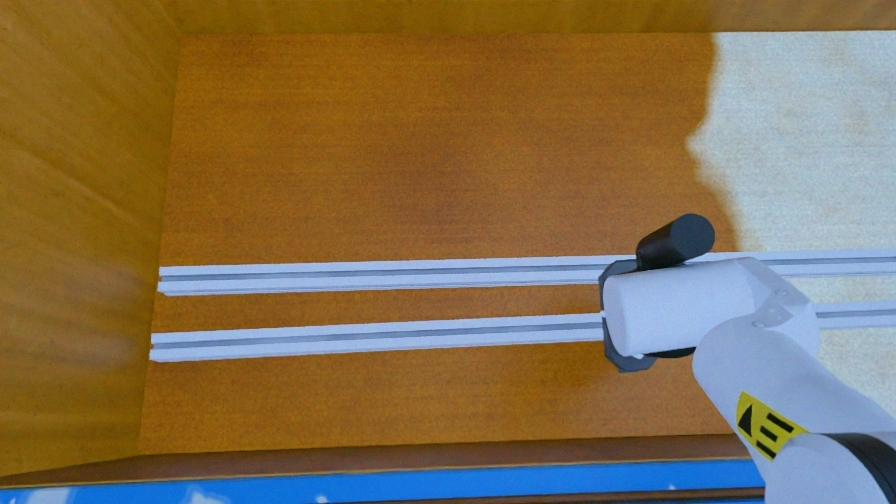

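Request:
{"api": "move", "payload": {
  "joints": {"torso_squat_rad":0.45},
  "cameras": []
}}

Request:
{"api": "move", "payload": {
  "joints": {"torso_pitch_rad":0.5,"torso_shift_rad":0},
  "cameras": []
}}

Request:
{"api": "move", "payload": {
  "target": {"side":"right","x":0.45,"y":-0.2,"z":0.85,"quat_wxyz":[0.981,-0.045,-0.186,-0.015]},
  "min_time_s": 2,
  "cameras": ["head_camera"]
}}

Request:
{"api": "move", "payload": {
  "base": {"x_m_s":-0.25,"for_s":2.0},
  "cameras": []
}}

Request:
{"api": "move", "payload": {
  "base": {"turn_rad_s":0.6,"for_s":2.63},
  "joints": {"right_shoulder_pitch_rad":0.2,"right_shoulder_roll_rad":-0.15,"right_shoulder_yaw_rad":0,"right_elbow_rad":-1.8,"right_forearm_roll_rad":0,"right_wrist_pitch_rad":-0.3,"right_hand_roll_rad":1.57,"right_gripper_m":0.046,"torso_squat_rad":1.05,"head_tilt_rad":0.4},
  "cameras": []
}}

Request:
{"api": "move", "payload": {
  "base": {"x_m_s":0.3,"for_s":3.85},
  "cameras": []
}}

Request:
{"api": "move", "payload": {
  "base": {"turn_rad_s":-0.6,"for_s":2.63},
  "cameras": []
}}

Request:
{"api": "move", "payload": {
  "target": {"side":"right","x":0.42,"y":-0.147,"z":0.55,"quat_wxyz":[0.5,-0.5,-0.5,0.5]},
  "min_time_s": 2,
  "cameras": ["right_wrist_camera"]
}}

Request:
{"api": "move", "payload": {
  "base": {"x_m_s":0.25,"for_s":1.4},
  "cameras": ["right_wrist_camera"]
}}

Scene clock: 384.03 s.
Joint torques (N m): left_arm=[19.62 2.3 1.61 3.02 -0.41 0.47 -0.16] | right_arm=[-11.51 -4.23 0.88 -5.11 0.22 -0.22 -0.13]
External joint torques (N m): left_arm=[1.54 -0.65 -0.83 -0.37 -0.45 0.21 -0.17] | right_arm=[0.77 0.84 0.63 -0.54 -0.02 0.06 -0.14]
Motor temperatures (°C): left_arm=[39 33 33 36 43 38 41] | right_arm=[37 38 31 40 38 41 36]
Wrist force (N): left_arm=[0.1 -0.8 -9.3] | right_arm=[-5.1 -4.4 -11.9]
Wrist torque (N m): left_arm=[-0.29 -0.20 0.22] | right_arm=[0.06 -0.44 -0.37]
Wrist force, peak (N): left_arm=[0.1 -1.0 -9.7] | right_arm=[-5.3 -4.3 -12.6]
move: done
base_odometry: x=+0.424 y=-0.249 heading=+0.002
lidar_m: 0.25 0.28 0.39 4.08 2.10 1.51 1.45 1.51 2.05 4.50 0.39 0.28
base_status: not commanded
joint_positions: torso_squat_rad=+0.450 torso_shift_rad=+0.174 torso_pitch_rad=+0.920 torso_yaw_rad=+0.000 left_shoulder_pitch_rad=+1.200 left_shoulder_roll_rad=+0.350 left_shoulder_yaw_rad=+0.000 left_elbow_rad=-1.900 left_forearm_roll_rad=+0.000 left_wrist_pitch_rad=-0.050 left_hand_roll_rad=+0.000 left_gripper_m=+0.101 right_shoulder_pitch_rad=-1.331 right_shoulder_roll_rad=-0.264 right_shoulder_yaw_rad=-0.363 right_elbow_rad=-0.267 right_forearm_roll_rad=+0.145 right_wrist_pitch_rad=+0.538 right_hand_roll_rad=-0.104 right_gripper_m=+0.045 head_pan_rad=+0.000 head_tilt_rad=+0.400
joint_status: all done
wheel_motors_off: 0
motor_effort: left_wheel=+6(7) right_wheel=-4(7)
chest: x=+0.1273 y=+0.0004 z=+1.0887 quat_wxyz=(+0.896, +0.000, +0.444, +0.000) (m; base frame)
left_hand: x=-0.1612 y=+0.3957 z=+0.8030 quat_wxyz=(+0.981, +0.116, +0.084, -0.129) (m; base frame)
right_hand: x=+0.4890 y=-0.2377 z=+0.4458 quat_wxyz=(+0.997, -0.035, -0.064, -0.003) (m; base frame)
pictures: none
No camera images: "cameras" was empty.

Scene clock: 386.27 s.
Joint torques (N m): left_arm=[16.53 4.32 2.46 -0.8 -0.28 -0.47 -0.02] | right_arm=[-20.28 -6.93 1.43 -8.82 0.34 -1.05 -0.04]
External joint torques (N m): left_arm=[0.99 -0.06 -1.04 -0.1 -0.34 0.01 -0.01] | right_arm=[1.09 1.17 0.96 -0.77 0.01 0.01 -0.07]
Motor temperatures (°C): left_arm=[38 33 33 36 43 38 41] | right_arm=[37 38 31 40 38 41 36]
Wrist force (N): left_arm=[-2.6 -1.5 -9.2] | right_arm=[-7.7 -4.3 -10.9]
Wrist torque (N m): left_arm=[-0.22 -0.36 0.26] | right_arm=[0.04 -0.60 -0.39]
Wrist force, peak (N): left_arm=[-2.2 -1.0 -9.5] | right_arm=[-7.9 -4.4 -11.3]
move: done
base_odometry: x=+0.424 y=-0.249 heading=+0.002
lidar_m: 0.25 0.27 0.40 4.10 2.09 1.51 1.45 1.50 2.05 4.51 0.39 0.28
base_status: not commanded
joint_positions: torso_squat_rad=+0.450 torso_shift_rad=+0.000 torso_pitch_rad=+0.500 torso_yaw_rad=+0.000 left_shoulder_pitch_rad=+1.200 left_shoulder_roll_rad=+0.350 left_shoulder_yaw_rad=+0.000 left_elbow_rad=-1.900 left_forearm_roll_rad=+0.000 left_wrist_pitch_rad=-0.050 left_hand_roll_rad=+0.000 left_gripper_m=+0.101 right_shoulder_pitch_rad=-1.331 right_shoulder_roll_rad=-0.264 right_shoulder_yaw_rad=-0.363 right_elbow_rad=-0.267 right_forearm_roll_rad=+0.145 right_wrist_pitch_rad=+0.538 right_hand_roll_rad=-0.104 right_gripper_m=+0.045 head_pan_rad=+0.000 head_tilt_rad=+0.400
joint_status: all done
wheel_motors_off: 0
motor_effort: left_wheel=+7(8) right_wheel=-6(9)
chest: x=-0.0797 y=+0.0004 z=+1.1824 quat_wxyz=(+0.969, +0.000, +0.247, +0.000) (m; base frame)
left_hand: x=-0.2266 y=+0.3957 z=+0.8038 quat_wxyz=(+0.977, +0.140, -0.123, -0.102) (m; base frame)
right_hand: x=+0.5128 y=-0.2376 z=+0.7430 quat_wxyz=(+0.962, -0.033, -0.271, -0.010) (m; base frame)
pictures: none
No camera images: "cameras" was empty.

Scene clock: 388.60 s.
Joint torques (N m): left_arm=[16.81 4.19 2.38 -0.7 -0.21 -0.4 -0.11] | right_arm=[-17.9 -3.65 2.08 -10.65 0.84 -1.01 0.07]
External joint torques (N m): left_arm=[1.27 -0.19 -1.13 0 -0.27 0.09 -0.1] | right_arm=[0.56 0.7 1.04 -1.34 0.39 -0.25 0.05]
Motor temperatures (°C): left_arm=[38 33 33 36 43 38 41] | right_arm=[37 38 31 40 38 41 36]
Wrist force (N): left_arm=[-2.4 -1.1 -9.3] | right_arm=[-7.3 -4.1 -12.0]
Wrist torque (N m): left_arm=[-0.28 -0.33 0.26] | right_arm=[0.04 -0.66 -0.40]
Wrist force, peak (N): left_arm=[-2.5 -1.3 -9.4] | right_arm=[-8.1 -4.1 -12.0]
move: done
base_odometry: x=+0.424 y=-0.249 heading=+0.002
lidar_m: 0.26 0.28 0.40 4.10 2.10 1.51 1.44 1.50 2.06 4.52 0.40 0.28
base_status: not commanded
joint_positions: torso_squat_rad=+0.450 torso_shift_rad=+0.000 torso_pitch_rad=+0.500 torso_yaw_rad=+0.000 left_shoulder_pitch_rad=+1.200 left_shoulder_roll_rad=+0.350 left_shoulder_yaw_rad=+0.000 left_elbow_rad=-1.900 left_forearm_roll_rad=+0.000 left_wrist_pitch_rad=-0.050 left_hand_roll_rad=+0.000 left_gripper_m=+0.101 right_shoulder_pitch_rad=-1.033 right_shoulder_roll_rad=-0.067 right_shoulder_yaw_rad=-0.270 right_elbow_rad=-1.375 right_forearm_roll_rad=+0.185 right_wrist_pitch_rad=+1.488 right_hand_roll_rad=-0.070 right_gripper_m=+0.045 head_pan_rad=+0.000 head_tilt_rad=+0.400
joint_status: all done
wheel_motors_off: 0
motor_effort: left_wheel=+8(9) right_wheel=-5(9)
chest: x=-0.0797 y=+0.0004 z=+1.1824 quat_wxyz=(+0.969, +0.000, +0.247, +0.000) (m; base frame)
left_hand: x=-0.2266 y=+0.3957 z=+0.8038 quat_wxyz=(+0.977, +0.140, -0.123, -0.102) (m; base frame)
right_hand: x=+0.4496 y=-0.2001 z=+0.8508 quat_wxyz=(+0.982, -0.046, -0.185, -0.016) (m; base frame)
right_hand_status: reached (checked arc, planned for 2.0 s): 1 mm and 0.2 deg off.
pictures: head_camera
camera_calibration:
head_camera: T_world_to_cam=[[-0.0564759, -0.998222, 0.0190862, -0.0176134], [-0.751534, 0.0299187, -0.659016, 0.971421], [0.657273, -0.0515624, -0.751887, 0.930977], [0, 0, 0, 1]] pos_world=[0.117155, 0.00135771, 1.34051]

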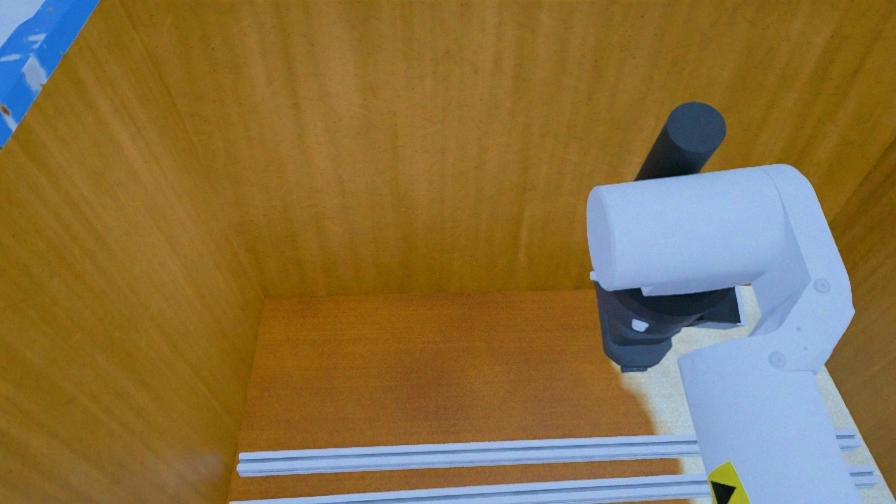

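Scene clock: 391.77 s.
Joint torques (N m): left_arm=[17 4.54 2.83 -1.06 -0.3 -0.49 -0.16] | right_arm=[-18.03 -3.93 1.94 -10.1 0.89 -0.87 0.11]
External joint torques (N m): left_arm=[1.46 0.16 -0.68 -0.36 -0.36 0 -0.16] | right_arm=[0.44 0.41 0.9 -0.79 0.43 -0.11 0.09]
Motor temperatures (°C): left_arm=[38 33 33 36 43 38 41] | right_arm=[37 38 31 40 38 41 36]
Wrist force (N): left_arm=[-2.7 -1.5 -8.9] | right_arm=[-7.1 -4.0 -11.9]
Wrist torque (N m): left_arm=[-0.21 -0.39 0.26] | right_arm=[0.02 -0.62 -0.41]
Wrist force, peak (N): left_arm=[-2.4 -1.4 -9.6] | right_arm=[-7.3 -4.3 -12.1]
move: done
base_odometry: x=-0.076 y=-0.250 heading=+0.004
lidar_m: 0.75 0.80 1.32 3.91 1.38 0.99 0.94 1.00 1.37 3.65 1.10 0.81
base_status: done (sent for 2 of 2 s)
joint_positions: torso_squat_rad=+0.450 torso_shift_rad=+0.000 torso_pitch_rad=+0.500 torso_yaw_rad=+0.000 left_shoulder_pitch_rad=+1.200 left_shoulder_roll_rad=+0.350 left_shoulder_yaw_rad=+0.000 left_elbow_rad=-1.900 left_forearm_roll_rad=+0.000 left_wrist_pitch_rad=-0.050 left_hand_roll_rad=+0.000 left_gripper_m=+0.101 right_shoulder_pitch_rad=-1.033 right_shoulder_roll_rad=-0.067 right_shoulder_yaw_rad=-0.270 right_elbow_rad=-1.375 right_forearm_roll_rad=+0.185 right_wrist_pitch_rad=+1.488 right_hand_roll_rad=-0.070 right_gripper_m=+0.045 head_pan_rad=+0.000 head_tilt_rad=+0.400
joint_status: not commanded
wheel_motors_off: 0
motor_effort: left_wheel=+16(39) right_wheel=-14(31)
chest: x=-0.0797 y=+0.0004 z=+1.1824 quat_wxyz=(+0.969, +0.000, +0.247, +0.000) (m; base frame)
left_hand: x=-0.2267 y=+0.3957 z=+0.8038 quat_wxyz=(+0.977, +0.140, -0.123, -0.102) (m; base frame)
right_hand: x=+0.4496 y=-0.2001 z=+0.8508 quat_wxyz=(+0.982, -0.045, -0.185, -0.016) (m; base frame)
pictures: none
No camera images: "cameras" was empty.

Scene clock: 395.93 s.
Joint torques (N m): left_arm=[16.87 4.27 2.56 -0.95 -0.39 -0.28 -0.1] | right_arm=[1.11 -3.83 -1.24 -10.18 0.09 -1.96 -0.57]
External joint torques (N m): left_arm=[1.33 -0.12 -0.95 -0.25 -0.45 0.2 -0.09] | right_arm=[-1.13 -0.88 0.85 -1.25 0.03 -0.01 -0.55]
Motor temperatures (°C): left_arm=[38 33 33 36 43 38 41] | right_arm=[37 38 31 41 38 41 36]
Wrist force (N): left_arm=[-2.4 -1.6 -9.0] | right_arm=[-3.7 2.0 -7.5]
Wrist torque (N m): left_arm=[-0.23 -0.39 0.25] | right_arm=[-0.40 -0.40 -0.32]
Wrist force, peak (N): left_arm=[-2.8 -1.4 -9.7] | right_arm=[-7.2 -4.4 -11.8]
move: done
base_odometry: x=-0.076 y=-0.250 heading=+1.583
lidar_m: 3.78 1.37 0.99 0.94 0.98 1.37 3.77 1.11 0.80 0.77 0.82 1.35
base_status: done (sent for 2.63 of 2.63 s)
joint_positions: torso_squat_rad=+1.050 torso_shift_rad=+0.000 torso_pitch_rad=+0.500 torso_yaw_rad=+0.000 left_shoulder_pitch_rad=+1.200 left_shoulder_roll_rad=+0.350 left_shoulder_yaw_rad=+0.000 left_elbow_rad=-1.900 left_forearm_roll_rad=+0.000 left_wrist_pitch_rad=-0.050 left_hand_roll_rad=+0.000 left_gripper_m=+0.101 right_shoulder_pitch_rad=+0.200 right_shoulder_roll_rad=-0.150 right_shoulder_yaw_rad=+0.000 right_elbow_rad=-1.800 right_forearm_roll_rad=+0.000 right_wrist_pitch_rad=-0.300 right_hand_roll_rad=+1.570 right_gripper_m=+0.046 head_pan_rad=+0.000 head_tilt_rad=+0.400
joint_status: all done
wheel_motors_off: 0
motor_effort: left_wheel=+4(46) right_wheel=+14(49)
chest: x=-0.0797 y=+0.0003 z=+0.9004 quat_wxyz=(+0.969, +0.000, +0.247, +0.000) (m; base frame)
left_hand: x=-0.2266 y=+0.3957 z=+0.5218 quat_wxyz=(+0.977, +0.140, -0.123, -0.102) (m; base frame)
right_hand: x=+0.2498 y=-0.2717 z=+0.5629 quat_wxyz=(+0.492, -0.489, -0.423, +0.583) (m; base frame)
pictures: none
No camera images: "cameras" was empty.

Scene clock: 401.10 s.
Joint torques (N m): left_arm=[16.61 4.5 2.97 -0.83 -0.2 -0.39 -0.04] | right_arm=[1.79 -3.95 -1.75 -9.95 0.03 -2.22 -0.57]
External joint torques (N m): left_arm=[1.07 0.12 -0.53 -0.14 -0.26 0.1 -0.03] | right_arm=[-0.46 -0.99 0.34 -1.03 -0.04 -0.27 -0.55]
Motor temperatures (°C): left_arm=[38 33 33 36 43 38 41] | right_arm=[37 38 31 41 38 41 36]
Wrist force (N): left_arm=[-2.3 -1.6 -9.3] | right_arm=[-3.8 2.2 -7.5]
Wrist torque (N m): left_arm=[-0.21 -0.37 0.23] | right_arm=[-0.43 -0.41 -0.32]
Wrist force, peak (N): left_arm=[-2.7 -1.3 -9.4] | right_arm=[-3.7 2.1 -7.9]
move: done
base_odometry: x=-0.091 y=+0.910 heading=+1.584
lidar_m: 3.76 1.37 0.98 0.94 1.00 1.39 3.78 1.12 1.02 0.92 1.04 2.26
base_status: done (sent for 3.87 of 3.87 s)
joint_positions: torso_squat_rad=+1.050 torso_shift_rad=+0.000 torso_pitch_rad=+0.500 torso_yaw_rad=+0.000 left_shoulder_pitch_rad=+1.200 left_shoulder_roll_rad=+0.350 left_shoulder_yaw_rad=+0.000 left_elbow_rad=-1.900 left_forearm_roll_rad=+0.000 left_wrist_pitch_rad=-0.050 left_hand_roll_rad=+0.000 left_gripper_m=+0.101 right_shoulder_pitch_rad=+0.200 right_shoulder_roll_rad=-0.150 right_shoulder_yaw_rad=+0.000 right_elbow_rad=-1.800 right_forearm_roll_rad=+0.000 right_wrist_pitch_rad=-0.300 right_hand_roll_rad=+1.570 right_gripper_m=+0.046 head_pan_rad=+0.000 head_tilt_rad=+0.400
joint_status: not commanded
wheel_motors_off: 0
motor_effort: left_wheel=+8(42) right_wheel=-8(53)
chest: x=-0.0796 y=+0.0003 z=+0.9003 quat_wxyz=(+0.969, +0.000, +0.247, +0.000) (m; base frame)
left_hand: x=-0.2266 y=+0.3957 z=+0.5218 quat_wxyz=(+0.977, +0.140, -0.123, -0.102) (m; base frame)
right_hand: x=+0.2500 y=-0.2717 z=+0.5629 quat_wxyz=(+0.492, -0.488, -0.423, +0.583) (m; base frame)
pictures: none
No camera images: "cameras" was empty.

Scene clock: 405.27 s.
Joint torques (N m): left_arm=[16.8 4.43 2.84 -0.78 -0.47 -0.41 0.01] | right_arm=[2.52 -4.31 -1.74 -9.72 0.33 -2.1 -0.52]
External joint torques (N m): left_arm=[1.26 0.05 -0.67 -0.08 -0.53 0.08 0.02] | right_arm=[0.27 -1.35 0.35 -0.79 0.26 -0.15 -0.51]
Motor temperatures (°C): left_arm=[38 33 33 36 43 38 41] | right_arm=[36 38 31 41 38 41 36]
Wrist force (N): left_arm=[-2.6 -1.4 -9.3] | right_arm=[-3.9 1.8 -7.8]
Wrist torque (N m): left_arm=[-0.24 -0.42 0.26] | right_arm=[-0.37 -0.43 -0.31]
Wrist force, peak (N): left_arm=[-2.2 -1.4 -9.7] | right_arm=[-4.0 2.1 -7.9]
move: done
base_odometry: x=-0.091 y=+0.910 heading=+0.004
lidar_m: 0.90 1.04 2.21 3.91 1.37 0.98 0.94 0.98 1.34 3.60 1.15 1.02
base_status: done (sent for 2.63 of 2.63 s)
joint_positions: torso_squat_rad=+1.050 torso_shift_rad=+0.000 torso_pitch_rad=+0.500 torso_yaw_rad=+0.000 left_shoulder_pitch_rad=+1.200 left_shoulder_roll_rad=+0.350 left_shoulder_yaw_rad=+0.000 left_elbow_rad=-1.900 left_forearm_roll_rad=+0.000 left_wrist_pitch_rad=-0.050 left_hand_roll_rad=+0.000 left_gripper_m=+0.101 right_shoulder_pitch_rad=+0.200 right_shoulder_roll_rad=-0.150 right_shoulder_yaw_rad=+0.000 right_elbow_rad=-1.800 right_forearm_roll_rad=+0.000 right_wrist_pitch_rad=-0.300 right_hand_roll_rad=+1.570 right_gripper_m=+0.046 head_pan_rad=+0.000 head_tilt_rad=+0.400
joint_status: not commanded
wheel_motors_off: 0
motor_effort: left_wheel=+15(38) right_wheel=+3(44)
chest: x=-0.0796 y=+0.0003 z=+0.9003 quat_wxyz=(+0.969, +0.000, +0.247, +0.000) (m; base frame)
left_hand: x=-0.2266 y=+0.3957 z=+0.5218 quat_wxyz=(+0.977, +0.140, -0.123, -0.102) (m; base frame)
right_hand: x=+0.2500 y=-0.2717 z=+0.5628 quat_wxyz=(+0.492, -0.488, -0.423, +0.583) (m; base frame)
pictures: none
No camera images: "cameras" was empty.

Scene clock: 407.60 s.
Joint torques (N m): left_arm=[16.36 4.38 2.42 -1.07 -0.3 -0.51 -0.11] | right_arm=[-9.47 2.38 1.38 -9.31 0.61 -2.07 -0.23]
External joint torques (N m): left_arm=[0.82 -0.01 -1.09 -0.38 -0.36 -0.02 -0.1] | right_arm=[0.24 1.6 0.93 -0.41 0.01 -0.28 -0.23]
Motor temperatures (°C): left_arm=[38 33 33 36 43 38 41] | right_arm=[36 38 31 41 38 41 36]
Wrist force (N): left_arm=[-2.5 -1.3 -8.8] | right_arm=[-4.6 1.7 -6.2]
Wrist torque (N m): left_arm=[-0.26 -0.41 0.22] | right_arm=[-0.41 -0.48 -0.32]
Wrist force, peak (N): left_arm=[-2.7 -1.5 -9.4] | right_arm=[-3.8 2.1 -7.5]
move: done
base_odometry: x=-0.091 y=+0.910 heading=+0.004
lidar_m: 0.91 1.04 2.21 3.92 1.37 0.98 0.94 0.99 1.35 3.60 1.16 1.01
base_status: not commanded
joint_positions: torso_squat_rad=+1.050 torso_shift_rad=+0.000 torso_pitch_rad=+0.500 torso_yaw_rad=+0.000 left_shoulder_pitch_rad=+1.200 left_shoulder_roll_rad=+0.350 left_shoulder_yaw_rad=+0.000 left_elbow_rad=-1.900 left_forearm_roll_rad=+0.000 left_wrist_pitch_rad=-0.050 left_hand_roll_rad=+0.000 left_gripper_m=+0.101 right_shoulder_pitch_rad=-0.511 right_shoulder_roll_rad=+0.000 right_shoulder_yaw_rad=+0.058 right_elbow_rad=-1.107 right_forearm_roll_rad=-0.453 right_wrist_pitch_rad=-0.531 right_hand_roll_rad=+2.013 right_gripper_m=+0.046 head_pan_rad=+0.000 head_tilt_rad=+0.400
joint_status: all done
wheel_motors_off: 0
motor_effort: left_wheel=+16(17) right_wheel=+1(5)
chest: x=-0.0796 y=+0.0003 z=+0.9003 quat_wxyz=(+0.969, +0.000, +0.247, +0.000) (m; base frame)
left_hand: x=-0.2266 y=+0.3957 z=+0.5218 quat_wxyz=(+0.977, +0.140, -0.123, -0.102) (m; base frame)
right_hand: x=+0.4200 y=-0.1473 z=+0.5499 quat_wxyz=(+0.499, -0.500, -0.500, +0.500) (m; base frame)
right_hand_status: reached (checked arc, planned for 2.0 s): 0 mm and 0.1 deg off.
pictures: right_wrist_camera
camera_calibration:
right_wrist_camera: T_world_to_cam=[[0.00846543, -0.999807, -0.0177175, -0.139423], [-0.449971, 0.0120141, -0.892962, 0.712039], [0.893003, 0.0155317, -0.449783, -0.0513465], [0, 0, 0, 1]] pos_world=[0.36743, -0.147153, 0.610259]

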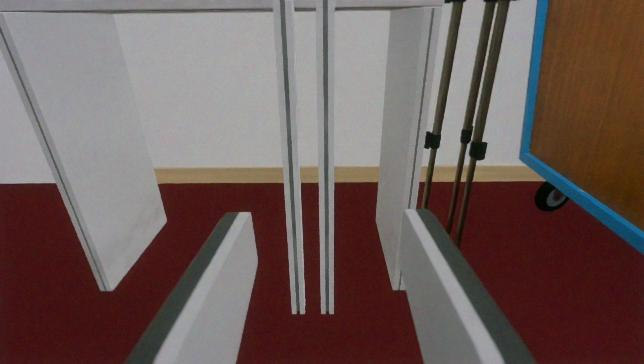

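Scene clock: 410.10 s.
Joint torques (N m): left_arm=[16.64 4.7 2.28 -0.81 -0.35 -0.52 -0.19] | right_arm=[-9.1 1.9 1.34 -9.74 0.76 -2.13 -0.1]
External joint torques (N m): left_arm=[1.1 0.32 -1.23 -0.12 -0.41 -0.03 -0.18] | right_arm=[0.62 1.12 0.88 -0.85 0.16 -0.33 -0.1]
Motor temperatures (°C): left_arm=[38 33 33 36 43 38 41] | right_arm=[36 38 31 41 38 41 36]
Wrist force (N): left_arm=[-2.3 -1.7 -9.4] | right_arm=[-4.6 1.8 -6.1]
Wrist torque (N m): left_arm=[-0.21 -0.39 0.25] | right_arm=[-0.42 -0.48 -0.32]
Wrist force, peak (N): left_arm=[-2.5 -1.6 -9.4] | right_arm=[-4.8 1.7 -6.7]
move: done
base_odometry: x=+0.259 y=+0.911 heading=+0.004
lidar_m: 0.55 0.73 1.73 4.70 1.88 1.35 1.29 1.35 1.84 1.76 0.86 0.70
base_status: done (sent for 1.4 of 1.4 s)
joint_positions: torso_squat_rad=+1.050 torso_shift_rad=+0.000 torso_pitch_rad=+0.500 torso_yaw_rad=+0.000 left_shoulder_pitch_rad=+1.200 left_shoulder_roll_rad=+0.350 left_shoulder_yaw_rad=+0.000 left_elbow_rad=-1.900 left_forearm_roll_rad=+0.000 left_wrist_pitch_rad=-0.050 left_hand_roll_rad=+0.000 left_gripper_m=+0.101 right_shoulder_pitch_rad=-0.511 right_shoulder_roll_rad=+0.000 right_shoulder_yaw_rad=+0.058 right_elbow_rad=-1.107 right_forearm_roll_rad=-0.453 right_wrist_pitch_rad=-0.531 right_hand_roll_rad=+2.013 right_gripper_m=+0.046 head_pan_rad=+0.000 head_tilt_rad=+0.400
joint_status: not commanded
wheel_motors_off: 0
motor_effort: left_wheel=-10(50) right_wheel=+6(42)
chest: x=-0.0796 y=+0.0003 z=+0.9003 quat_wxyz=(+0.969, +0.000, +0.247, +0.000) (m; base frame)
left_hand: x=-0.2266 y=+0.3957 z=+0.5218 quat_wxyz=(+0.977, +0.140, -0.123, -0.102) (m; base frame)
right_hand: x=+0.4200 y=-0.1473 z=+0.5499 quat_wxyz=(+0.499, -0.500, -0.500, +0.500) (m; base frame)
pictures: right_wrist_camera
camera_calibration:
right_wrist_camera: T_world_to_cam=[[0.00849782, -0.999807, -0.0177166, -0.139417], [-0.449955, 0.0119991, -0.89297, 0.712053], [0.893011, 0.01556, -0.449767, -0.0513753], [0, 0, 0, 1]] pos_world=[0.367456, -0.147134, 0.610266]

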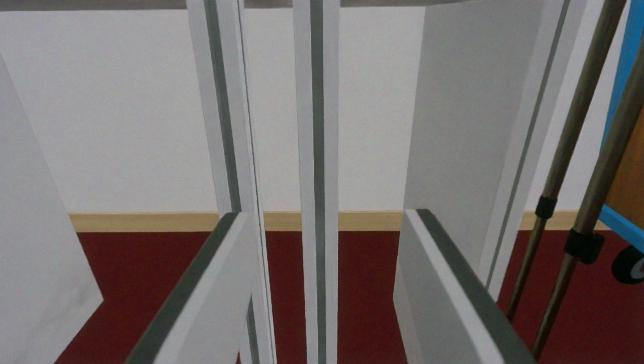

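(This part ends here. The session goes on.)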